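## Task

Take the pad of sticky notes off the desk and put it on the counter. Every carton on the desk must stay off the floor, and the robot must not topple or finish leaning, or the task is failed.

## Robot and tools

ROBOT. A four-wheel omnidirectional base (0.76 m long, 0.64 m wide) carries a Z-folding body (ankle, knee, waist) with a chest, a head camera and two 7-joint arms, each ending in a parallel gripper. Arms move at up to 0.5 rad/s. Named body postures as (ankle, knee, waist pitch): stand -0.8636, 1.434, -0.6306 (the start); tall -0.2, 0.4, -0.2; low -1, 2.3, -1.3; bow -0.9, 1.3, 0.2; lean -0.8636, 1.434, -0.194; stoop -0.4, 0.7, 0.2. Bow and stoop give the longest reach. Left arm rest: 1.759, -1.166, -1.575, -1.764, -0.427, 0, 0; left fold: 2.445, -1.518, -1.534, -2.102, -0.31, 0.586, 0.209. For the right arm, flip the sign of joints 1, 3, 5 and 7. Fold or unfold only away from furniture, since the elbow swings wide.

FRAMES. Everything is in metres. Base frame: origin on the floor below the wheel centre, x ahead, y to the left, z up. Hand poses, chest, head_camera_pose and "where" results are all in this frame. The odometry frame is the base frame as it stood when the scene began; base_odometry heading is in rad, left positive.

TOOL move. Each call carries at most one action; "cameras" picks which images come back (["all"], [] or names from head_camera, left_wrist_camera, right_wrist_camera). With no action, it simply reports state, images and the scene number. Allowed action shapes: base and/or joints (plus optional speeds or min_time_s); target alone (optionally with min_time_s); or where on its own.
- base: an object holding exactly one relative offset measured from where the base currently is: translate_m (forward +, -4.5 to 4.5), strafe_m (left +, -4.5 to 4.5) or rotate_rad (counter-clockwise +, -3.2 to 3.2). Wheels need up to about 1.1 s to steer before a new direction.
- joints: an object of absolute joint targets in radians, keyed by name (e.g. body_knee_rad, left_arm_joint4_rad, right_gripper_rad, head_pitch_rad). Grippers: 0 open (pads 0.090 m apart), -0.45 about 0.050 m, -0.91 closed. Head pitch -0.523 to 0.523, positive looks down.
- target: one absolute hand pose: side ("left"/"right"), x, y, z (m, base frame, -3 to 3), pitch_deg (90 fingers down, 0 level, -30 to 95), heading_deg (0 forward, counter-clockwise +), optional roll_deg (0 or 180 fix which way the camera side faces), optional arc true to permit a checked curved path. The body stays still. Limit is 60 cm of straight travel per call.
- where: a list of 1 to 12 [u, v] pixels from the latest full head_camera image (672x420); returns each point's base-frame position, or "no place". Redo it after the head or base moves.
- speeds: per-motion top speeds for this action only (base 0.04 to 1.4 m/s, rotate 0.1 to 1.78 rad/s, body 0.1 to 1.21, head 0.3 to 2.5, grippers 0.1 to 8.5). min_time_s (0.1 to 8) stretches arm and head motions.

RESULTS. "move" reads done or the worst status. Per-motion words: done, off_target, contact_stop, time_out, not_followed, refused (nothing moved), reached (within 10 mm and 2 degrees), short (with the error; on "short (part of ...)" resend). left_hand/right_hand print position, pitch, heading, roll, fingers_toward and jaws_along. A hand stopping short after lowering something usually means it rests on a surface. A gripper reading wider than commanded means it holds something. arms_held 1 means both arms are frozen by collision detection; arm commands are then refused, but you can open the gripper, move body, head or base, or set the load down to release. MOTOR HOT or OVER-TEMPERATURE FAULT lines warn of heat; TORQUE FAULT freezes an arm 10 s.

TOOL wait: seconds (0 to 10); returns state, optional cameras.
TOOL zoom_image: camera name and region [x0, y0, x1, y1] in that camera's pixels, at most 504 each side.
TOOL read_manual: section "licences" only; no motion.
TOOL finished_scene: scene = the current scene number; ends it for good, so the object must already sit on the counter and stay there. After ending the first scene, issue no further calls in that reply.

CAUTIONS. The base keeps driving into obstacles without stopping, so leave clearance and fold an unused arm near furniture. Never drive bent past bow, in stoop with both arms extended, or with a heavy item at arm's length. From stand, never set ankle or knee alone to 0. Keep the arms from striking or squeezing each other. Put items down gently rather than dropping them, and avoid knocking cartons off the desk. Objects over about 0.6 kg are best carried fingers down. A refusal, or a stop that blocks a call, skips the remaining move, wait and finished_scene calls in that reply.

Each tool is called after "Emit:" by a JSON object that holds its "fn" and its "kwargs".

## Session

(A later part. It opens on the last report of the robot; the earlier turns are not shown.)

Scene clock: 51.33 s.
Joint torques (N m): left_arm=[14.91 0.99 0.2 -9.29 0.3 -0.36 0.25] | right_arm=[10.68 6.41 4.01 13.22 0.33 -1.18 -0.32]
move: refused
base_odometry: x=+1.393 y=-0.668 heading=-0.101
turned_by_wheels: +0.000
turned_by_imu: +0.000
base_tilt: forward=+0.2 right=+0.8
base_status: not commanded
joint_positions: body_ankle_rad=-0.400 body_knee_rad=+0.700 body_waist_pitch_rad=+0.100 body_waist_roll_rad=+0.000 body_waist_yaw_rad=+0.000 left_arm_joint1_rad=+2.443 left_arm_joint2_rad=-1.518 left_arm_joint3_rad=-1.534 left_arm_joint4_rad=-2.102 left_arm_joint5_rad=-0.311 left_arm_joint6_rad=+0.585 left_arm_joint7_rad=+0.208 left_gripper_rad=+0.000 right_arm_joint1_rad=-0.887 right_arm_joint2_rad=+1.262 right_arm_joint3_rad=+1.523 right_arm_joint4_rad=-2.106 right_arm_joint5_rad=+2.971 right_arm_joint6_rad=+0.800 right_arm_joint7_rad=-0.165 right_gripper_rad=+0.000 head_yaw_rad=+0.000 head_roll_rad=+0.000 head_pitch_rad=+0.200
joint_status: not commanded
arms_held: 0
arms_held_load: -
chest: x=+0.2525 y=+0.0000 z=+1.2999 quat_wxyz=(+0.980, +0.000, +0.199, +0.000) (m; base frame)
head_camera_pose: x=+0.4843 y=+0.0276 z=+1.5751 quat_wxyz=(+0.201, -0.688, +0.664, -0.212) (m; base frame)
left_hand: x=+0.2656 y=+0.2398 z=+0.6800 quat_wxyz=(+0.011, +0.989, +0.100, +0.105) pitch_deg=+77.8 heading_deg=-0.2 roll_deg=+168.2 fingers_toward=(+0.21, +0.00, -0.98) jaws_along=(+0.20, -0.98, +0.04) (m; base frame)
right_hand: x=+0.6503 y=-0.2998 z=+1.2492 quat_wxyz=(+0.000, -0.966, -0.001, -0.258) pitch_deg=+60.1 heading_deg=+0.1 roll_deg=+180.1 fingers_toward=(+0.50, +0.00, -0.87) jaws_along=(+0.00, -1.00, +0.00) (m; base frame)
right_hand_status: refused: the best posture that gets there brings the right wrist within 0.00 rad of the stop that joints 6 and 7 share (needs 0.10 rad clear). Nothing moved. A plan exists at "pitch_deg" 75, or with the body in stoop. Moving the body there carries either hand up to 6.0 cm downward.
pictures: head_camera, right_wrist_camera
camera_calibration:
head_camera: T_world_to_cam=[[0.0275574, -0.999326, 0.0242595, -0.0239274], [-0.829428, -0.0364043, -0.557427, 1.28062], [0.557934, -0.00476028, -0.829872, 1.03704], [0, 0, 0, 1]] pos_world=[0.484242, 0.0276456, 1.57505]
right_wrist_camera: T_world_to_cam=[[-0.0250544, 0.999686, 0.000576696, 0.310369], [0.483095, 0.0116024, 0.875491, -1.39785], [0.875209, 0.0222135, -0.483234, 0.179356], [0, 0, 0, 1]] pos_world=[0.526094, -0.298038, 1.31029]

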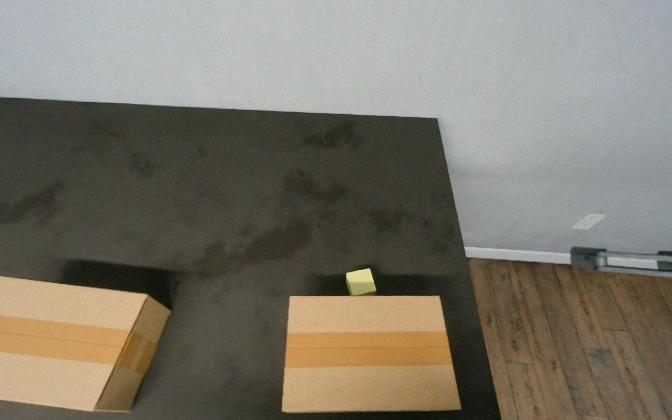

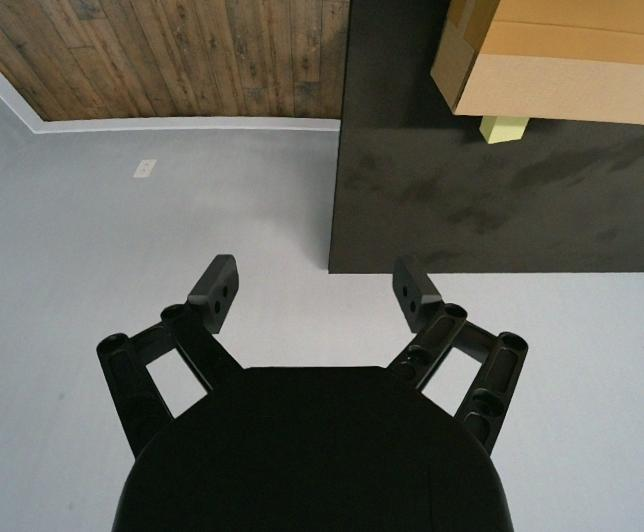

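Emit:
{"fn": "move", "kwargs": {"joints": {"body_waist_pitch_rad":0.2}}}

Emit:
{"fn": "move", "kwargs": {"target": {"side":"right","x":0.721,"y":-0.026,"z":1.11,"pitch_deg":87,"heading_deg":16,"roll_deg":0,"arc":true}, "cameras": ["head_camera","right_wrist_camera"]}}

Scene clock: 54.77 s.
Joint torques (N m): left_arm=[16.63 1.19 0.29 -8.08 0.39 -0.17 0.23] | right_arm=[11.58 6.74 3.81 13.02 0.42 -0.97 -0.34]
move: done
base_odometry: x=+1.393 y=-0.668 heading=-0.101
turned_by_wheels: +0.000
turned_by_imu: +0.000
base_tilt: forward=+0.2 right=+0.8
base_status: not commanded
joint_positions: body_ankle_rad=-0.400 body_knee_rad=+0.700 body_waist_pitch_rad=+0.200 body_waist_roll_rad=+0.000 body_waist_yaw_rad=+0.000 left_arm_joint1_rad=+2.443 left_arm_joint2_rad=-1.518 left_arm_joint3_rad=-1.534 left_arm_joint4_rad=-2.102 left_arm_joint5_rad=-0.311 left_arm_joint6_rad=+0.585 left_arm_joint7_rad=+0.208 left_gripper_rad=+0.000 right_arm_joint1_rad=-0.886 right_arm_joint2_rad=+1.262 right_arm_joint3_rad=+1.523 right_arm_joint4_rad=-2.106 right_arm_joint5_rad=+2.971 right_arm_joint6_rad=+0.800 right_arm_joint7_rad=-0.165 right_gripper_rad=+0.000 head_yaw_rad=+0.000 head_roll_rad=+0.000 head_pitch_rad=+0.200
joint_status: all done
arms_held: 0
arms_held_load: -
chest: x=+0.2936 y=+0.0000 z=+1.2801 quat_wxyz=(+0.969, +0.000, +0.247, +0.000) (m; base frame)
head_camera_pose: x=+0.5516 y=+0.0276 z=+1.5308 quat_wxyz=(+0.167, -0.698, +0.674, -0.177) (m; base frame)
left_hand: x=+0.2449 y=+0.2398 z=+0.6620 quat_wxyz=(+0.006, +0.993, +0.101, +0.056) pitch_deg=+83.5 heading_deg=-0.4 roll_deg=+168.0 fingers_toward=(+0.11, +0.00, -0.99) jaws_along=(+0.20, -0.98, +0.02) (m; base frame)
right_hand: x=+0.6844 y=-0.2998 z=+1.1901 quat_wxyz=(+0.001, -0.978, -0.001, -0.210) pitch_deg=+65.8 heading_deg=+0.2 roll_deg=+180.1 fingers_toward=(+0.41, +0.00, -0.91) jaws_along=(+0.00, -1.00, +0.00) (m; base frame)
pictures: none

Scene clock: 55.07 s.
Joint torques (N m): left_arm=[16.87 0.98 0.26 -7.81 0.3 -0.21 0.22] | right_arm=[12.4 6.39 4.13 12.99 0.24 -1 -0.34]
move: refused
base_odometry: x=+1.393 y=-0.668 heading=-0.101
turned_by_wheels: +0.000
turned_by_imu: +0.000
base_tilt: forward=+0.2 right=+0.8
base_status: not commanded
joint_positions: body_ankle_rad=-0.400 body_knee_rad=+0.700 body_waist_pitch_rad=+0.200 body_waist_roll_rad=+0.000 body_waist_yaw_rad=+0.000 left_arm_joint1_rad=+2.443 left_arm_joint2_rad=-1.518 left_arm_joint3_rad=-1.534 left_arm_joint4_rad=-2.102 left_arm_joint5_rad=-0.311 left_arm_joint6_rad=+0.585 left_arm_joint7_rad=+0.208 left_gripper_rad=+0.000 right_arm_joint1_rad=-0.886 right_arm_joint2_rad=+1.262 right_arm_joint3_rad=+1.523 right_arm_joint4_rad=-2.106 right_arm_joint5_rad=+2.971 right_arm_joint6_rad=+0.800 right_arm_joint7_rad=-0.165 right_gripper_rad=+0.000 head_yaw_rad=+0.000 head_roll_rad=+0.000 head_pitch_rad=+0.200
joint_status: not commanded
arms_held: 0
arms_held_load: -
chest: x=+0.2936 y=+0.0000 z=+1.2801 quat_wxyz=(+0.969, +0.000, +0.247, +0.000) (m; base frame)
head_camera_pose: x=+0.5516 y=+0.0276 z=+1.5308 quat_wxyz=(+0.167, -0.698, +0.674, -0.177) (m; base frame)
left_hand: x=+0.2449 y=+0.2398 z=+0.6620 quat_wxyz=(+0.006, +0.993, +0.101, +0.056) pitch_deg=+83.5 heading_deg=-0.4 roll_deg=+168.0 fingers_toward=(+0.11, +0.00, -0.99) jaws_along=(+0.20, -0.98, +0.02) (m; base frame)
right_hand: x=+0.6844 y=-0.2998 z=+1.1901 quat_wxyz=(+0.001, -0.978, -0.001, -0.210) pitch_deg=+65.8 heading_deg=+0.2 roll_deg=+180.1 fingers_toward=(+0.41, +0.00, -0.91) jaws_along=(+0.00, -1.00, +0.00) (m; base frame)
right_hand_status: refused: the best posture that gets there brings the right wrist within 0.00 rad of the stop that joints 6 and 7 share (needs 0.10 rad clear). Nothing moved. A plan exists at "pitch_deg" 82.
pictures: head_camera, right_wrist_camera
camera_calibration:
head_camera: T_world_to_cam=[[0.0298359, -0.999326, 0.0213952, -0.0215808], [-0.880809, -0.0364043, -0.472069, 1.20946], [0.47253, -0.00476052, -0.881302, 1.0886], [0, 0, 0, 1]] pos_world=[0.55155, 0.0276456, 1.5308]
right_wrist_camera: T_world_to_cam=[[-0.024874, 0.999686, 0.00306422, 0.308171], [0.567699, 0.0116023, 0.823155, -1.35811], [0.822861, 0.0222147, -0.567809, 0.257508], [0, 0, 0, 1]] pos_world=[0.566768, -0.298038, 1.2632]

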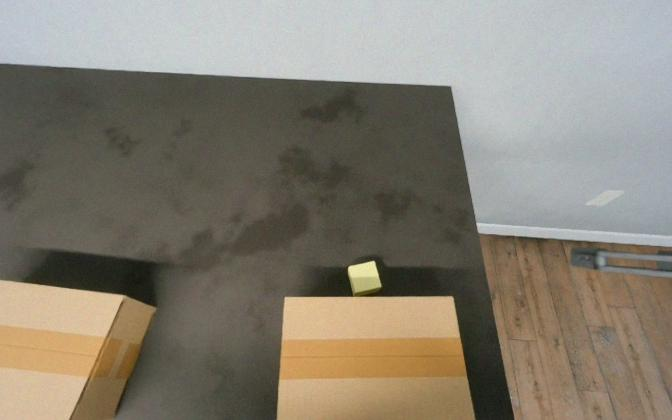

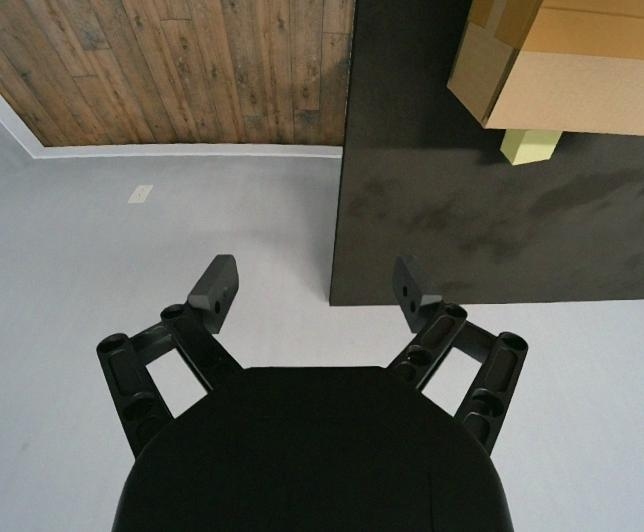

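Emit:
{"fn": "move", "kwargs": {"base": {"strafe_m":0.2}}}

Emit:
{"fn": "move", "kwargs": {"target": {"side":"right","x":0.721,"y":-0.226,"z":1.11,"pitch_deg":87,"heading_deg":16,"roll_deg":0,"arc":true}, "cameras": ["head_camera","right_wrist_camera"]}}

Scene clock: 60.70 s.
Joint torques (N m): left_arm=[16.25 0.52 0.49 -7.84 0.25 -0.18 0.16] | right_arm=[12.19 5.36 4.05 13.12 0.13 -1.08 -0.19]
move: done
base_odometry: x=+1.412 y=-0.469 heading=-0.099
turned_by_wheels: +0.002
turned_by_imu: +0.003
base_tilt: forward=+0.2 right=+0.8
base_status: done
joint_positions: body_ankle_rad=-0.400 body_knee_rad=+0.700 body_waist_pitch_rad=+0.200 body_waist_roll_rad=+0.000 body_waist_yaw_rad=+0.000 left_arm_joint1_rad=+2.444 left_arm_joint2_rad=-1.517 left_arm_joint3_rad=-1.534 left_arm_joint4_rad=-2.102 left_arm_joint5_rad=-0.311 left_arm_joint6_rad=+0.585 left_arm_joint7_rad=+0.209 left_gripper_rad=+0.000 right_arm_joint1_rad=-0.886 right_arm_joint2_rad=+1.264 right_arm_joint3_rad=+1.523 right_arm_joint4_rad=-2.106 right_arm_joint5_rad=+2.971 right_arm_joint6_rad=+0.800 right_arm_joint7_rad=-0.166 right_gripper_rad=+0.000 head_yaw_rad=+0.000 head_roll_rad=+0.000 head_pitch_rad=+0.200
joint_status: not commanded
arms_held: 0
arms_held_load: -
chest: x=+0.2936 y=+0.0000 z=+1.2801 quat_wxyz=(+0.969, +0.000, +0.247, +0.000) (m; base frame)
head_camera_pose: x=+0.5516 y=+0.0277 z=+1.5308 quat_wxyz=(+0.167, -0.698, +0.674, -0.177) (m; base frame)
left_hand: x=+0.2443 y=+0.2403 z=+0.6620 quat_wxyz=(+0.006, +0.993, +0.100, +0.056) pitch_deg=+83.6 heading_deg=+0.0 roll_deg=+168.5 fingers_toward=(+0.11, +0.00, -0.99) jaws_along=(+0.20, -0.98, +0.02) (m; base frame)
right_hand: x=+0.6842 y=-0.3003 z=+1.1901 quat_wxyz=(-0.001, -0.978, +0.000, -0.210) pitch_deg=+65.8 heading_deg=-0.2 roll_deg=+179.8 fingers_toward=(+0.41, +0.00, -0.91) jaws_along=(+0.00, -1.00, +0.00) (m; base frame)
pictures: none

Scene clock: 68.50 s.
Joint torques (N m): left_arm=[16.29 0.2 0.48 -7.84 0.33 -0.23 0.14] | right_arm=[22.42 -1.75 -2.73 11.99 -0.48 -0.23 -0.45]
move: done
base_odometry: x=+1.412 y=-0.469 heading=-0.099
turned_by_wheels: +0.000
turned_by_imu: -0.001
base_tilt: forward=+0.3 right=+0.8
base_status: not commanded
joint_positions: body_ankle_rad=-0.400 body_knee_rad=+0.700 body_waist_pitch_rad=+0.200 body_waist_roll_rad=+0.000 body_waist_yaw_rad=+0.000 left_arm_joint1_rad=+2.444 left_arm_joint2_rad=-1.517 left_arm_joint3_rad=-1.534 left_arm_joint4_rad=-2.102 left_arm_joint5_rad=-0.311 left_arm_joint6_rad=+0.585 left_arm_joint7_rad=+0.209 left_gripper_rad=+0.000 right_arm_joint1_rad=-1.466 right_arm_joint2_rad=+1.755 right_arm_joint3_rad=+1.455 right_arm_joint4_rad=-1.662 right_arm_joint5_rad=-0.497 right_arm_joint6_rad=-0.911 right_arm_joint7_rad=-0.648 right_gripper_rad=+0.000 head_yaw_rad=+0.000 head_roll_rad=+0.000 head_pitch_rad=+0.200
joint_status: not commanded
arms_held: 0
arms_held_load: -
chest: x=+0.2936 y=+0.0000 z=+1.2801 quat_wxyz=(+0.969, +0.000, +0.247, +0.000) (m; base frame)
head_camera_pose: x=+0.5516 y=+0.0277 z=+1.5308 quat_wxyz=(+0.167, -0.698, +0.674, -0.177) (m; base frame)
left_hand: x=+0.2443 y=+0.2403 z=+0.6620 quat_wxyz=(+0.006, +0.993, +0.100, +0.056) pitch_deg=+83.6 heading_deg=+0.0 roll_deg=+168.5 fingers_toward=(+0.11, +0.00, -0.99) jaws_along=(+0.20, -0.98, +0.02) (m; base frame)
right_hand: x=+0.7216 y=-0.2257 z=+1.1107 quat_wxyz=(-0.028, +0.139, -0.990, -0.005) pitch_deg=+86.8 heading_deg=+16.0 roll_deg=+0.0 fingers_toward=(+0.05, +0.02, -1.00) jaws_along=(-0.28, +0.96, +0.00) (m; base frame)
right_hand_status: reached (checked arc, to end with the hand's camera side forward, planned for 7.3 s): 1 mm and 0.2 deg off.
pictures: head_camera, right_wrist_camera
camera_calibration:
head_camera: T_world_to_cam=[[0.0301012, -0.999315, 0.0215343, -0.0219406], [-0.8808, -0.0367038, -0.472063, 1.20945], [0.47253, -0.00475776, -0.881302, 1.0886], [0, 0, 0, 1]] pos_world=[0.55155, 0.0276453, 1.5308]
right_wrist_camera: T_world_to_cam=[[0.294498, -0.955581, 0.0116308, -0.446082], [-0.845513, -0.254865, 0.469203, 0.0379532], [-0.445397, -0.148013, -0.883014, 1.40701], [0, 0, 0, 1]] pos_world=[0.79014, -0.208339, 1.22979]

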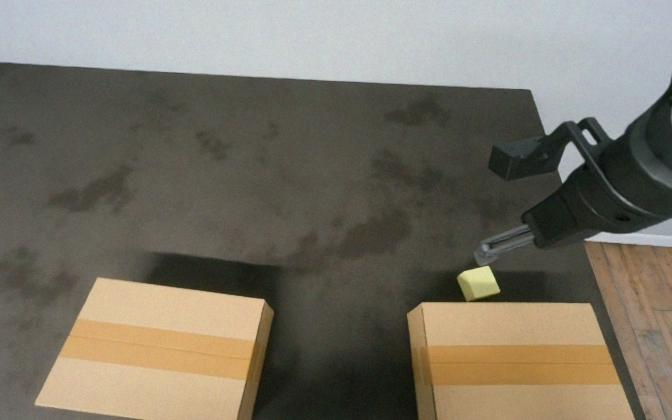

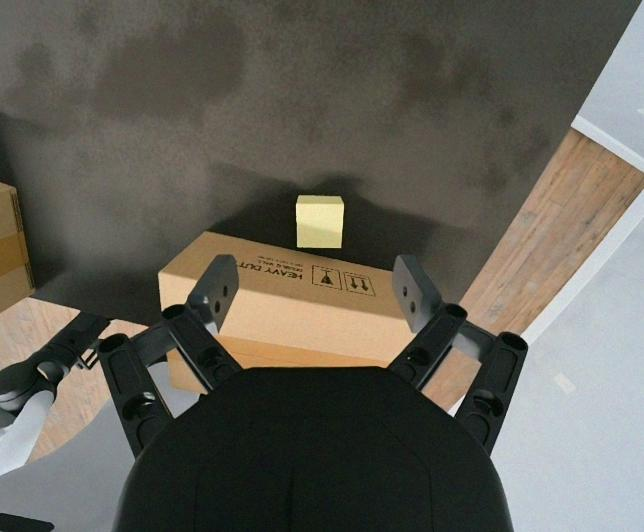

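Emit:
{"fn": "move", "kwargs": {"joints": {"right_gripper_rad":-0.2}}}

Emit:
{"fn": "move", "kwargs": {"target": {"side":"right","x":0.719,"y":-0.230,"z":1.04,"pitch_deg":88,"heading_deg":16,"roll_deg":0}, "cameras": ["right_wrist_camera"]}}

Emit:
{"fn": "move", "kwargs": {"target": {"side":"right","x":0.717,"y":-0.230,"z":0.984,"pitch_deg":88,"heading_deg":16,"roll_deg":0}, "min_time_s": 1.2, "cameras": ["right_wrist_camera"]}}

Scene clock: 70.67 s.
Joint torques (N m): left_arm=[16.35 0.13 0.45 -7.98 0.35 -0.14 0.21] | right_arm=[22.68 -1.82 -2.8 12.21 -0.48 -0.22 -0.4]
move: done
base_odometry: x=+1.412 y=-0.469 heading=-0.099
turned_by_wheels: +0.000
turned_by_imu: +0.000
base_tilt: forward=+0.3 right=+0.8
base_status: not commanded
joint_positions: body_ankle_rad=-0.400 body_knee_rad=+0.700 body_waist_pitch_rad=+0.200 body_waist_roll_rad=+0.000 body_waist_yaw_rad=+0.000 left_arm_joint1_rad=+2.444 left_arm_joint2_rad=-1.517 left_arm_joint3_rad=-1.534 left_arm_joint4_rad=-2.102 left_arm_joint5_rad=-0.311 left_arm_joint6_rad=+0.585 left_arm_joint7_rad=+0.209 left_gripper_rad=+0.000 right_arm_joint1_rad=-1.466 right_arm_joint2_rad=+1.755 right_arm_joint3_rad=+1.455 right_arm_joint4_rad=-1.662 right_arm_joint5_rad=-0.497 right_arm_joint6_rad=-0.911 right_arm_joint7_rad=-0.648 right_gripper_rad=-0.200 head_yaw_rad=+0.000 head_roll_rad=+0.000 head_pitch_rad=+0.200
joint_status: all done
arms_held: 0
arms_held_load: -
chest: x=+0.2936 y=+0.0000 z=+1.2801 quat_wxyz=(+0.969, +0.000, +0.247, +0.000) (m; base frame)
head_camera_pose: x=+0.5516 y=+0.0277 z=+1.5308 quat_wxyz=(+0.167, -0.698, +0.674, -0.177) (m; base frame)
left_hand: x=+0.2443 y=+0.2403 z=+0.6620 quat_wxyz=(+0.006, +0.993, +0.100, +0.056) pitch_deg=+83.6 heading_deg=+0.0 roll_deg=+168.5 fingers_toward=(+0.11, +0.00, -0.99) jaws_along=(+0.20, -0.98, +0.02) (m; base frame)
right_hand: x=+0.7216 y=-0.2257 z=+1.1107 quat_wxyz=(-0.028, +0.139, -0.990, -0.005) pitch_deg=+86.8 heading_deg=+16.0 roll_deg=+0.0 fingers_toward=(+0.05, +0.02, -1.00) jaws_along=(-0.28, +0.96, +0.00) (m; base frame)
pictures: none

Scene clock: 71.83 s.
Joint torques (N m): left_arm=[16.46 0.29 0.38 -8.01 0.35 -0.16 0.14] | right_arm=[24.71 -1.34 -3.33 10.7 0.62 0.11 0.16]
move: done
base_odometry: x=+1.412 y=-0.469 heading=-0.099
turned_by_wheels: +0.000
turned_by_imu: +0.000
base_tilt: forward=+0.3 right=+0.9
base_status: not commanded
joint_positions: body_ankle_rad=-0.400 body_knee_rad=+0.700 body_waist_pitch_rad=+0.200 body_waist_roll_rad=+0.000 body_waist_yaw_rad=+0.000 left_arm_joint1_rad=+2.444 left_arm_joint2_rad=-1.517 left_arm_joint3_rad=-1.534 left_arm_joint4_rad=-2.102 left_arm_joint5_rad=-0.311 left_arm_joint6_rad=+0.585 left_arm_joint7_rad=+0.209 left_gripper_rad=+0.000 right_arm_joint1_rad=-1.600 right_arm_joint2_rad=+1.788 right_arm_joint3_rad=+1.431 right_arm_joint4_rad=-1.721 right_arm_joint5_rad=-0.380 right_arm_joint6_rad=-0.759 right_arm_joint7_rad=-0.548 right_gripper_rad=-0.200 head_yaw_rad=+0.000 head_roll_rad=+0.000 head_pitch_rad=+0.200
joint_status: not commanded
arms_held: 0
arms_held_load: -
chest: x=+0.2936 y=+0.0000 z=+1.2801 quat_wxyz=(+0.969, +0.000, +0.247, +0.000) (m; base frame)
head_camera_pose: x=+0.5516 y=+0.0277 z=+1.5308 quat_wxyz=(+0.167, -0.698, +0.674, -0.177) (m; base frame)
left_hand: x=+0.2443 y=+0.2403 z=+0.6620 quat_wxyz=(+0.006, +0.993, +0.100, +0.056) pitch_deg=+83.6 heading_deg=+0.0 roll_deg=+168.5 fingers_toward=(+0.11, +0.00, -0.99) jaws_along=(+0.20, -0.98, +0.02) (m; base frame)
right_hand: x=+0.7186 y=-0.2298 z=+1.0404 quat_wxyz=(-0.017, +0.139, -0.990, -0.003) pitch_deg=+88.0 heading_deg=+16.0 roll_deg=+0.0 fingers_toward=(+0.03, +0.01, -1.00) jaws_along=(-0.28, +0.96, +0.00) (m; base frame)
right_hand_status: reached (straight line, to end with the hand's camera side forward, planned for 0.7 s): 1 mm and 0.1 deg off.
pictures: right_wrist_camera
camera_calibration:
right_wrist_camera: T_world_to_cam=[[0.294559, -0.955575, 0.0105416, -0.447176], [-0.835864, -0.252279, 0.487531, 0.0419269], [-0.463213, -0.152418, -0.873042, 1.34443], [0, 0, 0, 1]] pos_world=[0.789522, -0.211819, 1.15802]

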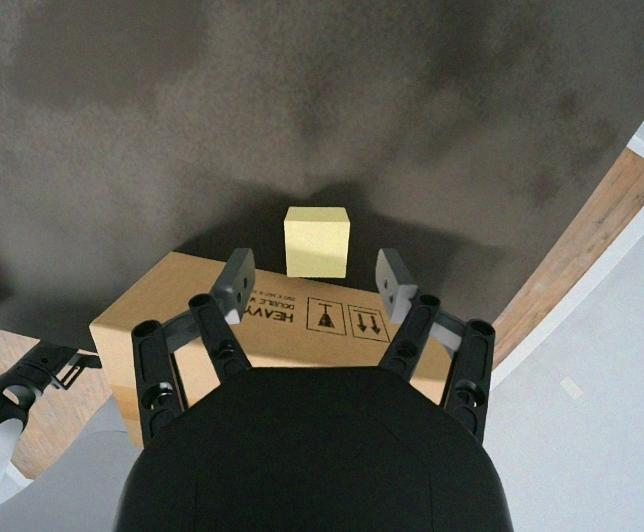

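Scene clock: 73.53 s.
Joint torques (N m): left_arm=[16.29 0.13 0.51 -7.89 0.36 -0.25 0.19] | right_arm=[25.18 -1.7 -3.68 9.33 0.45 0.21 0.17]
move: done
base_odometry: x=+1.412 y=-0.469 heading=-0.099
turned_by_wheels: +0.000
turned_by_imu: +0.000
base_tilt: forward=+0.2 right=+0.8
base_status: not commanded
joint_positions: body_ankle_rad=-0.400 body_knee_rad=+0.700 body_waist_pitch_rad=+0.200 body_waist_roll_rad=+0.000 body_waist_yaw_rad=+0.000 left_arm_joint1_rad=+2.444 left_arm_joint2_rad=-1.517 left_arm_joint3_rad=-1.534 left_arm_joint4_rad=-2.102 left_arm_joint5_rad=-0.311 left_arm_joint6_rad=+0.585 left_arm_joint7_rad=+0.209 left_gripper_rad=+0.000 right_arm_joint1_rad=-1.720 right_arm_joint2_rad=+1.803 right_arm_joint3_rad=+1.424 right_arm_joint4_rad=-1.750 right_arm_joint5_rad=-0.295 right_arm_joint6_rad=-0.630 right_arm_joint7_rad=-0.469 right_gripper_rad=-0.200 head_yaw_rad=+0.000 head_roll_rad=+0.000 head_pitch_rad=+0.200
joint_status: not commanded
arms_held: 0
arms_held_load: -
chest: x=+0.2936 y=+0.0000 z=+1.2801 quat_wxyz=(+0.969, +0.000, +0.247, +0.000) (m; base frame)
head_camera_pose: x=+0.5516 y=+0.0277 z=+1.5308 quat_wxyz=(+0.167, -0.698, +0.674, -0.177) (m; base frame)
left_hand: x=+0.2443 y=+0.2403 z=+0.6620 quat_wxyz=(+0.006, +0.993, +0.100, +0.056) pitch_deg=+83.6 heading_deg=+0.0 roll_deg=+168.5 fingers_toward=(+0.11, +0.00, -0.99) jaws_along=(+0.20, -0.98, +0.02) (m; base frame)
right_hand: x=+0.7171 y=-0.2297 z=+0.9848 quat_wxyz=(-0.018, +0.139, -0.990, -0.003) pitch_deg=+87.9 heading_deg=+16.0 roll_deg=+0.0 fingers_toward=(+0.03, +0.01, -1.00) jaws_along=(-0.28, +0.96, +0.00) (m; base frame)
right_hand_status: reached (straight line, to end with the hand's camera side forward, planned for 1.2 s): 1 mm and 0.1 deg off.
pictures: right_wrist_camera
camera_calibration:
right_wrist_camera: T_world_to_cam=[[0.294616, -0.955554, 0.0108377, -0.446389], [-0.836413, -0.252364, 0.486544, 0.0692176], [-0.462184, -0.152408, -0.873589, 1.29496], [0, 0, 0, 1]] pos_world=[0.787917, -0.211719, 1.10242]

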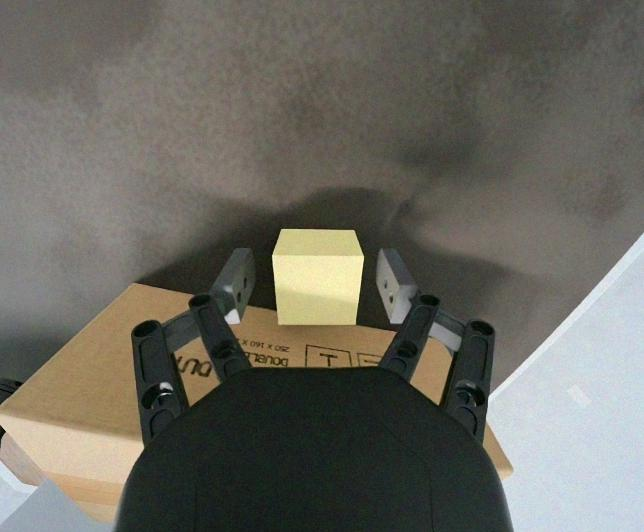

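Emit:
{"fn": "move", "kwargs": {"joints": {"right_gripper_rad":-0.7}}}

Emit:
{"fn": "move", "kwargs": {"target": {"side":"right","x":0.721,"y":-0.226,"z":1.13,"pitch_deg":84,"heading_deg":16,"roll_deg":0}, "cameras": ["right_wrist_camera"]}}

Emit:
{"fn": "move", "kwargs": {"base": {"translate_m":-1.1}}}

Emit:
{"fn": "move", "kwargs": {"base": {"rotate_rad":3.15}, "joints": {"head_pitch_rad":-0.4}, "cameras": ["head_camera","right_wrist_camera"]}}

Scene clock: 75.90 s.
Joint torques (N m): left_arm=[16.08 0.23 0.53 -7.85 0.33 -0.26 0.19] | right_arm=[25.13 -1.63 -3.39 9.09 0.6 0 0.22]
move: off_target
base_odometry: x=+1.412 y=-0.469 heading=-0.099
turned_by_wheels: +0.000
turned_by_imu: +0.000
base_tilt: forward=+0.3 right=+0.9
base_status: not commanded
joint_positions: body_ankle_rad=-0.400 body_knee_rad=+0.700 body_waist_pitch_rad=+0.200 body_waist_roll_rad=+0.000 body_waist_yaw_rad=+0.000 left_arm_joint1_rad=+2.444 left_arm_joint2_rad=-1.517 left_arm_joint3_rad=-1.534 left_arm_joint4_rad=-2.102 left_arm_joint5_rad=-0.311 left_arm_joint6_rad=+0.585 left_arm_joint7_rad=+0.209 left_gripper_rad=+0.000 right_arm_joint1_rad=-1.719 right_arm_joint2_rad=+1.803 right_arm_joint3_rad=+1.424 right_arm_joint4_rad=-1.749 right_arm_joint5_rad=-0.295 right_arm_joint6_rad=-0.629 right_arm_joint7_rad=-0.469 right_gripper_rad=-0.489 head_yaw_rad=+0.000 head_roll_rad=+0.000 head_pitch_rad=+0.200
joint_status: right_gripper_rad off_target (ended at -0.489, target -0.700)
arms_held: 0
arms_held_load: -
chest: x=+0.2936 y=+0.0000 z=+1.2801 quat_wxyz=(+0.969, +0.000, +0.247, +0.000) (m; base frame)
head_camera_pose: x=+0.5516 y=+0.0277 z=+1.5308 quat_wxyz=(+0.167, -0.698, +0.674, -0.177) (m; base frame)
left_hand: x=+0.2443 y=+0.2403 z=+0.6620 quat_wxyz=(+0.006, +0.993, +0.100, +0.056) pitch_deg=+83.6 heading_deg=+0.0 roll_deg=+168.5 fingers_toward=(+0.11, +0.00, -0.99) jaws_along=(+0.20, -0.98, +0.02) (m; base frame)
right_hand: x=+0.7174 y=-0.2299 z=+0.9849 quat_wxyz=(-0.018, +0.139, -0.990, -0.003) pitch_deg=+87.9 heading_deg=+16.0 roll_deg=+0.0 fingers_toward=(+0.03, +0.01, -1.00) jaws_along=(-0.28, +0.96, +0.00) (m; base frame)
pictures: none

Scene clock: 77.40 s.
Joint torques (N m): left_arm=[16.5 0.3 0.49 -7.83 0.2 -0.17 0.18] | right_arm=[23.67 -3.34 -2.26 12.28 -0.52 -0.17 -0.38]
move: done
base_odometry: x=+1.412 y=-0.469 heading=-0.099
turned_by_wheels: +0.000
turned_by_imu: +0.000
base_tilt: forward=+0.2 right=+0.8
base_status: not commanded
joint_positions: body_ankle_rad=-0.400 body_knee_rad=+0.700 body_waist_pitch_rad=+0.200 body_waist_roll_rad=+0.000 body_waist_yaw_rad=+0.000 left_arm_joint1_rad=+2.444 left_arm_joint2_rad=-1.517 left_arm_joint3_rad=-1.534 left_arm_joint4_rad=-2.102 left_arm_joint5_rad=-0.311 left_arm_joint6_rad=+0.585 left_arm_joint7_rad=+0.209 left_gripper_rad=+0.000 right_arm_joint1_rad=-1.397 right_arm_joint2_rad=+1.754 right_arm_joint3_rad=+1.451 right_arm_joint4_rad=-1.701 right_arm_joint5_rad=-0.495 right_arm_joint6_rad=-0.891 right_arm_joint7_rad=-0.653 right_gripper_rad=-0.489 head_yaw_rad=+0.000 head_roll_rad=+0.000 head_pitch_rad=+0.200
joint_status: not commanded
arms_held: 0
arms_held_load: -
chest: x=+0.2936 y=+0.0000 z=+1.2801 quat_wxyz=(+0.969, +0.000, +0.247, +0.000) (m; base frame)
head_camera_pose: x=+0.5516 y=+0.0277 z=+1.5308 quat_wxyz=(+0.167, -0.698, +0.674, -0.177) (m; base frame)
left_hand: x=+0.2443 y=+0.2403 z=+0.6620 quat_wxyz=(+0.006, +0.993, +0.100, +0.056) pitch_deg=+83.6 heading_deg=+0.0 roll_deg=+168.5 fingers_toward=(+0.11, +0.00, -0.99) jaws_along=(+0.20, -0.98, +0.02) (m; base frame)
right_hand: x=+0.7208 y=-0.2262 z=+1.1288 quat_wxyz=(-0.051, +0.139, -0.989, -0.006) pitch_deg=+84.1 heading_deg=+15.2 roll_deg=-0.8 fingers_toward=(+0.10, +0.03, -0.99) jaws_along=(-0.28, +0.96, +0.00) (m; base frame)
right_hand_status: reached (straight line, to end with the hand's camera side forward, planned for 1.0 s): 1 mm and 0.1 deg off.
pictures: right_wrist_camera
camera_calibration:
right_wrist_camera: T_world_to_cam=[[0.293861, -0.955726, 0.0153018, -0.450237], [-0.866094, -0.259461, 0.427271, 0.0897507], [-0.404384, -0.138811, -0.903994, 1.41872], [0, 0, 0, 1]] pos_world=[0.783748, -0.210082, 1.25106]

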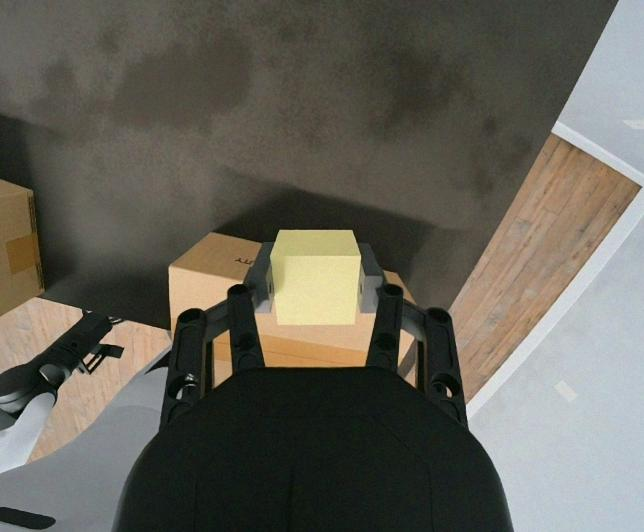

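Scene clock: 82.57 s.
Joint torques (N m): left_arm=[15.74 0.21 0.52 -8.25 0.27 -0.22 0.21] | right_arm=[22.22 -3.32 -2.5 12.6 -0.51 0.08 -0.23]
move: done
base_odometry: x=+0.317 y=-0.362 heading=-0.098
turned_by_wheels: +0.001
turned_by_imu: -0.001
base_tilt: forward=+0.2 right=+0.8
base_status: done
joint_positions: body_ankle_rad=-0.400 body_knee_rad=+0.700 body_waist_pitch_rad=+0.200 body_waist_roll_rad=+0.000 body_waist_yaw_rad=+0.000 left_arm_joint1_rad=+2.445 left_arm_joint2_rad=-1.517 left_arm_joint3_rad=-1.534 left_arm_joint4_rad=-2.102 left_arm_joint5_rad=-0.311 left_arm_joint6_rad=+0.585 left_arm_joint7_rad=+0.209 left_gripper_rad=+0.000 right_arm_joint1_rad=-1.395 right_arm_joint2_rad=+1.754 right_arm_joint3_rad=+1.451 right_arm_joint4_rad=-1.701 right_arm_joint5_rad=-0.495 right_arm_joint6_rad=-0.892 right_arm_joint7_rad=-0.653 right_gripper_rad=-0.489 head_yaw_rad=+0.000 head_roll_rad=+0.000 head_pitch_rad=+0.200
joint_status: not commanded
arms_held: 0
arms_held_load: -
chest: x=+0.2933 y=+0.0000 z=+1.2802 quat_wxyz=(+0.969, +0.000, +0.247, +0.000) (m; base frame)
head_camera_pose: x=+0.5513 y=+0.0277 z=+1.5309 quat_wxyz=(+0.168, -0.698, +0.673, -0.177) (m; base frame)
left_hand: x=+0.2432 y=+0.2403 z=+0.6620 quat_wxyz=(+0.006, +0.993, +0.100, +0.055) pitch_deg=+83.7 heading_deg=+0.0 roll_deg=+168.5 fingers_toward=(+0.11, +0.00, -0.99) jaws_along=(+0.20, -0.98, +0.02) (m; base frame)
right_hand: x=+0.7205 y=-0.2261 z=+1.1299 quat_wxyz=(-0.052, +0.139, -0.989, -0.007) pitch_deg=+84.0 heading_deg=+15.3 roll_deg=-0.7 fingers_toward=(+0.10, +0.03, -0.99) jaws_along=(-0.28, +0.96, +0.00) (m; base frame)
pictures: none

Scene clock: 88.17 s.
Joint torques (N m): left_arm=[16.49 0.19 0.53 -8.3 0.27 -0.17 0.19] | right_arm=[22.81 -3.08 -2.72 12.2 -0.27 0.01 -0.02]
move: done
base_odometry: x=+0.317 y=-0.362 heading=+3.051
turned_by_wheels: +3.150
turned_by_imu: +3.129
base_tilt: forward=+0.2 right=+0.8
base_status: done
joint_positions: body_ankle_rad=-0.400 body_knee_rad=+0.700 body_waist_pitch_rad=+0.200 body_waist_roll_rad=+0.000 body_waist_yaw_rad=+0.000 left_arm_joint1_rad=+2.445 left_arm_joint2_rad=-1.517 left_arm_joint3_rad=-1.534 left_arm_joint4_rad=-2.102 left_arm_joint5_rad=-0.311 left_arm_joint6_rad=+0.585 left_arm_joint7_rad=+0.209 left_gripper_rad=+0.000 right_arm_joint1_rad=-1.396 right_arm_joint2_rad=+1.754 right_arm_joint3_rad=+1.452 right_arm_joint4_rad=-1.701 right_arm_joint5_rad=-0.496 right_arm_joint6_rad=-0.892 right_arm_joint7_rad=-0.654 right_gripper_rad=-0.489 head_yaw_rad=+0.000 head_roll_rad=+0.000 head_pitch_rad=-0.400
joint_status: all done
arms_held: 0
arms_held_load: -
chest: x=+0.2933 y=+0.0001 z=+1.2801 quat_wxyz=(+0.969, +0.000, +0.247, +0.000) (m; base frame)
head_camera_pose: x=+0.5150 y=+0.0278 z=+1.6083 quat_wxyz=(+0.359, -0.614, +0.594, -0.375) (m; base frame)
left_hand: x=+0.2436 y=+0.2405 z=+0.6620 quat_wxyz=(+0.005, +0.993, +0.100, +0.055) pitch_deg=+83.6 heading_deg=+0.1 roll_deg=+168.6 fingers_toward=(+0.11, +0.00, -0.99) jaws_along=(+0.20, -0.98, +0.02) (m; base frame)
right_hand: x=+0.7205 y=-0.2256 z=+1.1296 quat_wxyz=(-0.051, +0.139, -0.989, -0.007) pitch_deg=+84.1 heading_deg=+15.9 roll_deg=-0.2 fingers_toward=(+0.10, +0.03, -0.99) jaws_along=(-0.28, +0.96, +0.00) (m; base frame)
pictures: head_camera, right_wrist_camera
camera_calibration:
head_camera: T_world_to_cam=[[0.0128968, -0.999312, 0.0347699, -0.0348371], [-0.460099, -0.0368037, -0.887105, 1.66472], [0.887774, -0.0045568, -0.460257, 0.283215], [0, 0, 0, 1]] pos_world=[0.514955, 0.0277453, 1.60835]
right_wrist_camera: T_world_to_cam=[[0.294418, -0.955572, 0.0141601, -0.448661], [-0.866181, -0.260557, 0.426428, 0.0901693], [-0.403793, -0.137813, -0.904411, 1.41966], [0, 0, 0, 1]] pos_world=[0.783446, -0.209586, 1.25186]

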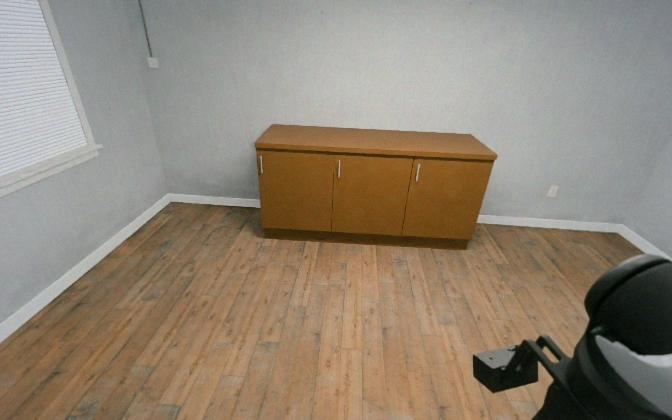

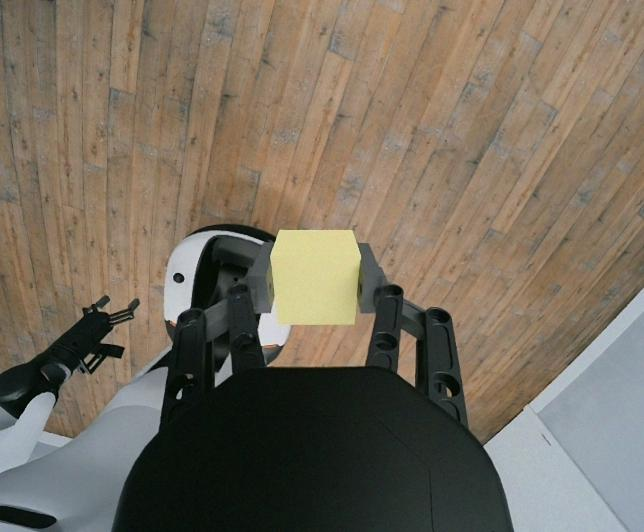

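Emit:
{"fn": "move", "kwargs": {"where": [[265,148],[340,152],[480,158],[360,135],[420,140],[410,156]]}}

Emit:
{"fn": "move", "kwargs": {"base": {"translate_m":1.2}, "cameras": ["head_camera"]}}

Scene clock: 89.43 s.
Joint torques (N m): left_arm=[16.35 -0.01 0.76 -8.19 0.37 -0.2 0.2] | right_arm=[22.48 -3.49 -2.89 12.11 -0.18 0.02 -0.1]
base_odometry: x=+0.317 y=-0.362 heading=+3.051
turned_by_wheels: +0.000
turned_by_imu: +0.000
base_tilt: forward=+0.3 right=+0.8
where, head_camera: pixel (265, 148): x +2.841, y +0.557, z +0.895; pixel (340, 152): x +2.827, y -0.001, z +0.890; pixel (480, 158): x +2.769, y -1.015, z +0.903; pixel (360, 135): x +3.118, y -0.161, z +0.949; pixel (420, 140): x +3.060, y -0.638, z +0.942; pixel (410, 156): x +2.785, y -0.511, z +0.893. By the robot's depth camera.
base_status: done
joint_positions: body_ankle_rad=-0.400 body_knee_rad=+0.700 body_waist_pitch_rad=+0.200 body_waist_roll_rad=+0.000 body_waist_yaw_rad=+0.000 left_arm_joint1_rad=+2.445 left_arm_joint2_rad=-1.517 left_arm_joint3_rad=-1.534 left_arm_joint4_rad=-2.102 left_arm_joint5_rad=-0.311 left_arm_joint6_rad=+0.585 left_arm_joint7_rad=+0.209 left_gripper_rad=+0.000 right_arm_joint1_rad=-1.396 right_arm_joint2_rad=+1.754 right_arm_joint3_rad=+1.452 right_arm_joint4_rad=-1.701 right_arm_joint5_rad=-0.496 right_arm_joint6_rad=-0.892 right_arm_joint7_rad=-0.654 right_gripper_rad=-0.489 head_yaw_rad=+0.000 head_roll_rad=+0.000 head_pitch_rad=-0.400
joint_status: all done
arms_held: 0
arms_held_load: -
chest: x=+0.2933 y=+0.0001 z=+1.2801 quat_wxyz=(+0.969, +0.000, +0.247, +0.000) (m; base frame)
head_camera_pose: x=+0.5150 y=+0.0278 z=+1.6083 quat_wxyz=(+0.359, -0.614, +0.594, -0.375) (m; base frame)
left_hand: x=+0.2436 y=+0.2405 z=+0.6620 quat_wxyz=(+0.005, +0.993, +0.100, +0.055) pitch_deg=+83.6 heading_deg=+0.1 roll_deg=+168.6 fingers_toward=(+0.11, +0.00, -0.99) jaws_along=(+0.20, -0.98, +0.02) (m; base frame)
right_hand: x=+0.7205 y=-0.2256 z=+1.1296 quat_wxyz=(-0.051, +0.139, -0.989, -0.007) pitch_deg=+84.1 heading_deg=+15.9 roll_deg=-0.2 fingers_toward=(+0.10, +0.03, -0.99) jaws_along=(-0.28, +0.96, +0.00) (m; base frame)
pictures: none

Scene clock: 94.53 s.
Joint torques (N m): left_arm=[16.43 0.39 0.61 -7.99 0.35 -0.24 0.19] | right_arm=[22.57 -3.01 -2.88 12.14 -0.24 -0.09 -0.07]
move: done
base_odometry: x=-0.878 y=-0.258 heading=+3.054
turned_by_wheels: +0.002
turned_by_imu: +0.000
base_tilt: forward=+0.2 right=+0.8
base_status: done
joint_positions: body_ankle_rad=-0.400 body_knee_rad=+0.700 body_waist_pitch_rad=+0.200 body_waist_roll_rad=+0.000 body_waist_yaw_rad=+0.000 left_arm_joint1_rad=+2.444 left_arm_joint2_rad=-1.517 left_arm_joint3_rad=-1.534 left_arm_joint4_rad=-2.102 left_arm_joint5_rad=-0.311 left_arm_joint6_rad=+0.585 left_arm_joint7_rad=+0.209 left_gripper_rad=+0.000 right_arm_joint1_rad=-1.396 right_arm_joint2_rad=+1.754 right_arm_joint3_rad=+1.452 right_arm_joint4_rad=-1.701 right_arm_joint5_rad=-0.496 right_arm_joint6_rad=-0.892 right_arm_joint7_rad=-0.654 right_gripper_rad=-0.489 head_yaw_rad=+0.000 head_roll_rad=+0.000 head_pitch_rad=-0.400
joint_status: not commanded
arms_held: 0
arms_held_load: -
chest: x=+0.2936 y=+0.0000 z=+1.2800 quat_wxyz=(+0.969, +0.000, +0.248, +0.000) (m; base frame)
head_camera_pose: x=+0.5155 y=+0.0277 z=+1.6081 quat_wxyz=(+0.359, -0.614, +0.594, -0.375) (m; base frame)
left_hand: x=+0.2446 y=+0.2404 z=+0.6619 quat_wxyz=(+0.006, +0.993, +0.100, +0.056) pitch_deg=+83.6 heading_deg=+0.1 roll_deg=+168.6 fingers_toward=(+0.11, +0.00, -0.99) jaws_along=(+0.20, -0.98, +0.02) (m; base frame)
right_hand: x=+0.7207 y=-0.2258 z=+1.1290 quat_wxyz=(-0.051, +0.139, -0.989, -0.007) pitch_deg=+84.1 heading_deg=+16.1 roll_deg=+0.1 fingers_toward=(+0.10, +0.03, -0.99) jaws_along=(-0.28, +0.96, +0.00) (m; base frame)
pictures: head_camera
camera_calibration:
head_camera: T_world_to_cam=[[0.0128688, -0.999316, 0.0346719, -0.0346644], [-0.460617, -0.0367012, -0.88684, 1.66461], [0.887506, -0.00455788, -0.460774, 0.283649], [0, 0, 0, 1]] pos_world=[0.515454, 0.0277454, 1.60815]

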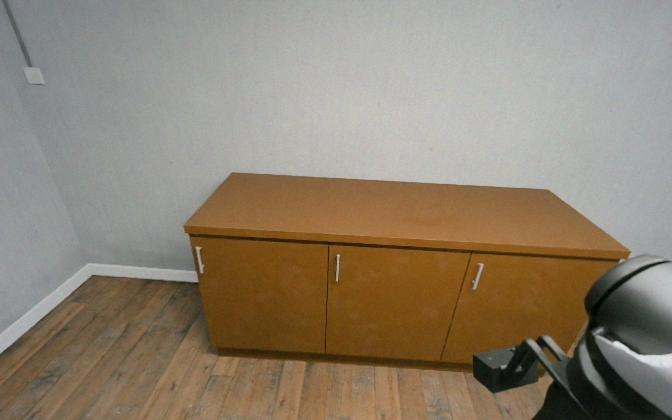

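Emit:
{"fn": "move", "kwargs": {"where": [[240,233],[330,240],[470,247],[400,215]]}}

Emit:
{"fn": "move", "kwargs": {"base": {"translate_m":0.85}, "joints": {"head_pitch_rad":0.1}, "cameras": ["head_camera"]}}

Scene clock: 95.37 s.
Joint torques (N m): left_arm=[16.83 0.64 0.53 -7.93 0.28 -0.23 0.14] | right_arm=[23.39 -2.95 -2.57 12.22 -0.18 -0.01 -0.04]
base_odometry: x=-0.878 y=-0.258 heading=+3.054
turned_by_wheels: +0.000
turned_by_imu: +0.000
base_tilt: forward=+0.3 right=+0.9
where, head_camera: pixel (240, 233): x +1.621, y +0.404, z +0.911; pixel (330, 240): x +1.613, y +0.040, z +0.899; pixel (470, 247): x +1.602, y -0.524, z +0.897; pixel (400, 215): x +1.791, y -0.269, z +0.930. By the robot's depth camera.
base_status: done
joint_positions: body_ankle_rad=-0.400 body_knee_rad=+0.700 body_waist_pitch_rad=+0.200 body_waist_roll_rad=+0.000 body_waist_yaw_rad=+0.000 left_arm_joint1_rad=+2.444 left_arm_joint2_rad=-1.517 left_arm_joint3_rad=-1.534 left_arm_joint4_rad=-2.102 left_arm_joint5_rad=-0.311 left_arm_joint6_rad=+0.585 left_arm_joint7_rad=+0.209 left_gripper_rad=+0.000 right_arm_joint1_rad=-1.396 right_arm_joint2_rad=+1.754 right_arm_joint3_rad=+1.452 right_arm_joint4_rad=-1.701 right_arm_joint5_rad=-0.496 right_arm_joint6_rad=-0.892 right_arm_joint7_rad=-0.654 right_gripper_rad=-0.489 head_yaw_rad=+0.000 head_roll_rad=+0.000 head_pitch_rad=-0.400
joint_status: not commanded
arms_held: 0
arms_held_load: -
chest: x=+0.2936 y=+0.0000 z=+1.2800 quat_wxyz=(+0.969, +0.000, +0.248, +0.000) (m; base frame)
head_camera_pose: x=+0.5155 y=+0.0277 z=+1.6081 quat_wxyz=(+0.359, -0.614, +0.594, -0.375) (m; base frame)
left_hand: x=+0.2446 y=+0.2404 z=+0.6619 quat_wxyz=(+0.006, +0.993, +0.100, +0.056) pitch_deg=+83.6 heading_deg=+0.1 roll_deg=+168.6 fingers_toward=(+0.11, +0.00, -0.99) jaws_along=(+0.20, -0.98, +0.02) (m; base frame)
right_hand: x=+0.7207 y=-0.2258 z=+1.1290 quat_wxyz=(-0.051, +0.139, -0.989, -0.007) pitch_deg=+84.1 heading_deg=+16.1 roll_deg=+0.1 fingers_toward=(+0.10, +0.03, -0.99) jaws_along=(-0.28, +0.96, +0.00) (m; base frame)
pictures: none

Scene clock: 99.43 s.
Joint torques (N m): left_arm=[16.39 0 0.47 -7.91 0.29 -0.18 0.17] | right_arm=[23.63 -2.69 -2.59 12.31 -0.37 -0.09 -0.11]
move: done
base_odometry: x=-1.725 y=-0.186 heading=+3.056
turned_by_wheels: +0.002
turned_by_imu: +0.001
base_tilt: forward=+0.2 right=+0.8
base_status: done
joint_positions: body_ankle_rad=-0.400 body_knee_rad=+0.700 body_waist_pitch_rad=+0.200 body_waist_roll_rad=+0.000 body_waist_yaw_rad=+0.000 left_arm_joint1_rad=+2.444 left_arm_joint2_rad=-1.517 left_arm_joint3_rad=-1.534 left_arm_joint4_rad=-2.102 left_arm_joint5_rad=-0.311 left_arm_joint6_rad=+0.585 left_arm_joint7_rad=+0.209 left_gripper_rad=+0.000 right_arm_joint1_rad=-1.397 right_arm_joint2_rad=+1.753 right_arm_joint3_rad=+1.451 right_arm_joint4_rad=-1.701 right_arm_joint5_rad=-0.496 right_arm_joint6_rad=-0.892 right_arm_joint7_rad=-0.654 right_gripper_rad=-0.489 head_yaw_rad=+0.000 head_roll_rad=+0.000 head_pitch_rad=+0.100
joint_status: all done
arms_held: 0
arms_held_load: -
chest: x=+0.2937 y=+0.0000 z=+1.2800 quat_wxyz=(+0.969, +0.000, +0.248, +0.000) (m; base frame)
head_camera_pose: x=+0.5491 y=+0.0277 z=+1.5448 quat_wxyz=(+0.201, -0.688, +0.664, -0.212) (m; base frame)
left_hand: x=+0.2444 y=+0.2404 z=+0.6619 quat_wxyz=(+0.006, +0.993, +0.100, +0.056) pitch_deg=+83.6 heading_deg=+0.0 roll_deg=+168.5 fingers_toward=(+0.11, +0.00, -0.99) jaws_along=(+0.20, -0.98, +0.02) (m; base frame)
right_hand: x=+0.7206 y=-0.2258 z=+1.1288 quat_wxyz=(-0.051, +0.139, -0.989, -0.007) pitch_deg=+84.1 heading_deg=+16.2 roll_deg=+0.2 fingers_toward=(+0.10, +0.03, -0.99) jaws_along=(-0.28, +0.96, +0.00) (m; base frame)
pictures: head_camera
camera_calibration:
head_camera: T_world_to_cam=[[0.0279175, -0.999316, 0.0242574, -0.0251754], [-0.829415, -0.036702, -0.557426, 1.31754], [0.557935, -0.00455755, -0.829872, 0.975824], [0, 0, 0, 1]] pos_world=[0.549042, 0.0276454, 1.54485]

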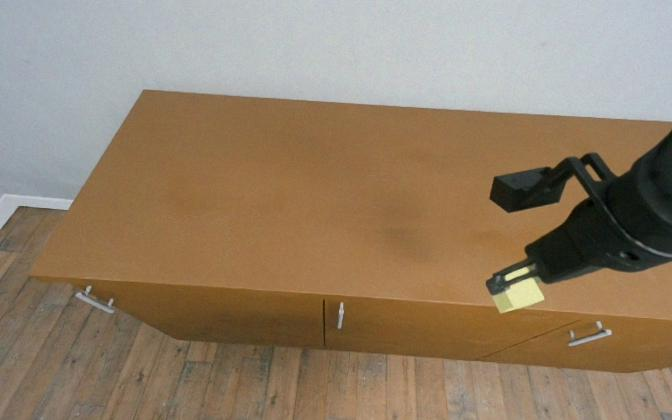

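Emit:
{"fn": "move", "kwargs": {"base": {"translate_m":0.21}}}

Emit:
{"fn": "move", "kwargs": {"target": {"side":"right","x":0.717,"y":-0.226,"z":0.96,"pitch_deg":88,"heading_deg":16,"roll_deg":0}}}

Emit:
{"fn": "move", "kwargs": {"target": {"side":"right","x":0.717,"y":-0.226,"z":0.943,"pitch_deg":88,"heading_deg":16,"roll_deg":0}, "min_time_s": 1.2, "cameras": ["head_camera","right_wrist_camera"]}}

Scene clock: 103.70 s.
Joint torques (N m): left_arm=[16.79 0.02 0.42 -7.67 0.29 -0.19 0.16] | right_arm=[22.61 -3.74 -2.6 12.08 -0.09 0.1 -0.12]
move: done
base_odometry: x=-1.934 y=-0.169 heading=+3.056
turned_by_wheels: +0.001
turned_by_imu: +0.000
base_tilt: forward=+0.3 right=+0.9
base_status: done
joint_positions: body_ankle_rad=-0.400 body_knee_rad=+0.700 body_waist_pitch_rad=+0.200 body_waist_roll_rad=+0.000 body_waist_yaw_rad=+0.000 left_arm_joint1_rad=+2.444 left_arm_joint2_rad=-1.517 left_arm_joint3_rad=-1.534 left_arm_joint4_rad=-2.102 left_arm_joint5_rad=-0.311 left_arm_joint6_rad=+0.585 left_arm_joint7_rad=+0.209 left_gripper_rad=+0.000 right_arm_joint1_rad=-1.396 right_arm_joint2_rad=+1.753 right_arm_joint3_rad=+1.452 right_arm_joint4_rad=-1.701 right_arm_joint5_rad=-0.496 right_arm_joint6_rad=-0.892 right_arm_joint7_rad=-0.654 right_gripper_rad=-0.489 head_yaw_rad=+0.000 head_roll_rad=+0.000 head_pitch_rad=+0.100
joint_status: not commanded
arms_held: 0
arms_held_load: -
chest: x=+0.2936 y=+0.0000 z=+1.2801 quat_wxyz=(+0.969, +0.000, +0.247, +0.000) (m; base frame)
head_camera_pose: x=+0.5489 y=+0.0277 z=+1.5449 quat_wxyz=(+0.201, -0.688, +0.664, -0.212) (m; base frame)
left_hand: x=+0.2448 y=+0.2403 z=+0.6620 quat_wxyz=(+0.006, +0.993, +0.100, +0.056) pitch_deg=+83.6 heading_deg=+0.0 roll_deg=+168.5 fingers_toward=(+0.11, +0.00, -0.99) jaws_along=(+0.20, -0.98, +0.02) (m; base frame)
right_hand: x=+0.7206 y=-0.2258 z=+1.1292 quat_wxyz=(-0.051, +0.139, -0.989, -0.007) pitch_deg=+84.1 heading_deg=+16.1 roll_deg=+0.1 fingers_toward=(+0.10, +0.03, -0.99) jaws_along=(-0.28, +0.96, +0.00) (m; base frame)
pictures: none

Scene clock: 105.33 s.
Joint torques (N m): left_arm=[16.81 0.24 0.5 -7.72 0.15 -0.16 0.21] | right_arm=[26.29 -1.46 -3.87 9.06 0.48 0.23 0.22]
move: done
base_odometry: x=-1.934 y=-0.169 heading=+3.056
turned_by_wheels: +0.000
turned_by_imu: +0.000
base_tilt: forward=+0.3 right=+0.8
base_status: not commanded
joint_positions: body_ankle_rad=-0.400 body_knee_rad=+0.700 body_waist_pitch_rad=+0.200 body_waist_roll_rad=+0.000 body_waist_yaw_rad=+0.000 left_arm_joint1_rad=+2.444 left_arm_joint2_rad=-1.517 left_arm_joint3_rad=-1.534 left_arm_joint4_rad=-2.102 left_arm_joint5_rad=-0.311 left_arm_joint6_rad=+0.585 left_arm_joint7_rad=+0.209 left_gripper_rad=+0.000 right_arm_joint1_rad=-1.779 right_arm_joint2_rad=+1.816 right_arm_joint3_rad=+1.426 right_arm_joint4_rad=-1.747 right_arm_joint5_rad=-0.254 right_arm_joint6_rad=-0.583 right_arm_joint7_rad=-0.439 right_gripper_rad=-0.489 head_yaw_rad=+0.000 head_roll_rad=+0.000 head_pitch_rad=+0.100
joint_status: not commanded
arms_held: 0
arms_held_load: -
chest: x=+0.2936 y=+0.0000 z=+1.2801 quat_wxyz=(+0.969, +0.000, +0.247, +0.000) (m; base frame)
head_camera_pose: x=+0.5489 y=+0.0277 z=+1.5449 quat_wxyz=(+0.201, -0.688, +0.664, -0.212) (m; base frame)
left_hand: x=+0.2447 y=+0.2403 z=+0.6620 quat_wxyz=(+0.006, +0.993, +0.100, +0.056) pitch_deg=+83.6 heading_deg=+0.0 roll_deg=+168.5 fingers_toward=(+0.11, +0.00, -0.99) jaws_along=(+0.20, -0.98, +0.02) (m; base frame)
right_hand: x=+0.7165 y=-0.2257 z=+0.9602 quat_wxyz=(-0.017, +0.139, -0.990, -0.003) pitch_deg=+88.0 heading_deg=+16.0 roll_deg=+0.0 fingers_toward=(+0.03, +0.01, -1.00) jaws_along=(-0.28, +0.96, +0.00) (m; base frame)
right_hand_status: reached (straight line, to end with the hand's camera side forward, planned for 1.1 s): 1 mm and 0.1 deg off.
pictures: none

Scene clock: 107.03 s.
Joint torques (N m): left_arm=[16.55 0.39 0.45 -7.76 0.4 -0.19 0.23] | right_arm=[24.97 -1.71 -3.55 8.61 0.4 0.42 0.34]
move: done
base_odometry: x=-1.934 y=-0.169 heading=+3.056
turned_by_wheels: +0.000
turned_by_imu: +0.000
base_tilt: forward=+0.3 right=+0.9
base_status: not commanded
joint_positions: body_ankle_rad=-0.400 body_knee_rad=+0.700 body_waist_pitch_rad=+0.200 body_waist_roll_rad=+0.000 body_waist_yaw_rad=+0.000 left_arm_joint1_rad=+2.444 left_arm_joint2_rad=-1.517 left_arm_joint3_rad=-1.534 left_arm_joint4_rad=-2.102 left_arm_joint5_rad=-0.311 left_arm_joint6_rad=+0.585 left_arm_joint7_rad=+0.209 left_gripper_rad=+0.000 right_arm_joint1_rad=-1.819 right_arm_joint2_rad=+1.816 right_arm_joint3_rad=+1.424 right_arm_joint4_rad=-1.742 right_arm_joint5_rad=-0.235 right_arm_joint6_rad=-0.551 right_arm_joint7_rad=-0.419 right_gripper_rad=-0.489 head_yaw_rad=+0.000 head_roll_rad=+0.000 head_pitch_rad=+0.100
joint_status: not commanded
arms_held: 0
arms_held_load: -
chest: x=+0.2936 y=+0.0000 z=+1.2801 quat_wxyz=(+0.969, +0.000, +0.247, +0.000) (m; base frame)
head_camera_pose: x=+0.5489 y=+0.0277 z=+1.5449 quat_wxyz=(+0.201, -0.688, +0.664, -0.212) (m; base frame)
left_hand: x=+0.2447 y=+0.2403 z=+0.6620 quat_wxyz=(+0.006, +0.993, +0.100, +0.056) pitch_deg=+83.6 heading_deg=+0.0 roll_deg=+168.5 fingers_toward=(+0.11, +0.00, -0.99) jaws_along=(+0.20, -0.98, +0.02) (m; base frame)
right_hand: x=+0.7175 y=-0.2258 z=+0.9449 quat_wxyz=(-0.018, +0.139, -0.990, -0.003) pitch_deg=+87.9 heading_deg=+15.9 roll_deg=+0.0 fingers_toward=(+0.04, +0.01, -1.00) jaws_along=(-0.27, +0.96, +0.00) (m; base frame)
right_hand_status: reached (straight line, to end with the hand's camera side forward, planned for 1.2 s): 2 mm and 0.2 deg off.
pictures: head_camera, right_wrist_camera
camera_calibration:
head_camera: T_world_to_cam=[[0.0279104, -0.999316, 0.0242652, -0.0251831], [-0.829261, -0.0367017, -0.557655, 1.31778], [0.558164, -0.00455781, -0.829718, 0.975597], [0, 0, 0, 1]] pos_world=[0.548942, 0.0276454, 1.54495]
right_wrist_camera: T_world_to_cam=[[0.294092, -0.955711, 0.0112222, -0.442348], [-0.83707, -0.251881, 0.485664, 0.0913643], [-0.461328, -0.152224, -0.874073, 1.2608], [0, 0, 0, 1]] pos_world=[0.788212, -0.207821, 1.06262]

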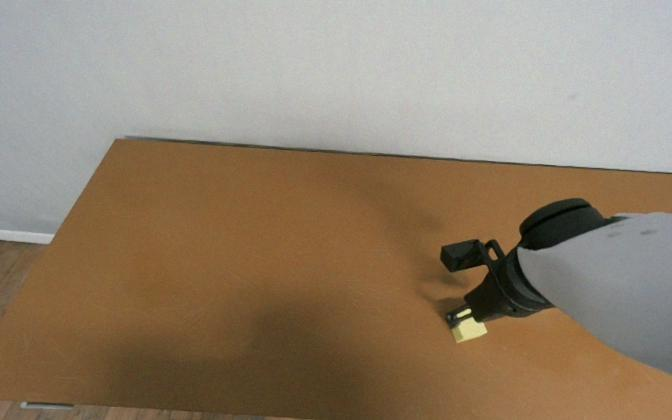

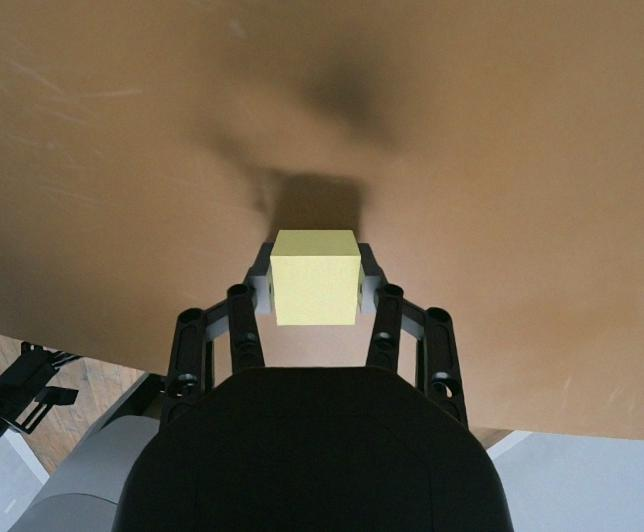

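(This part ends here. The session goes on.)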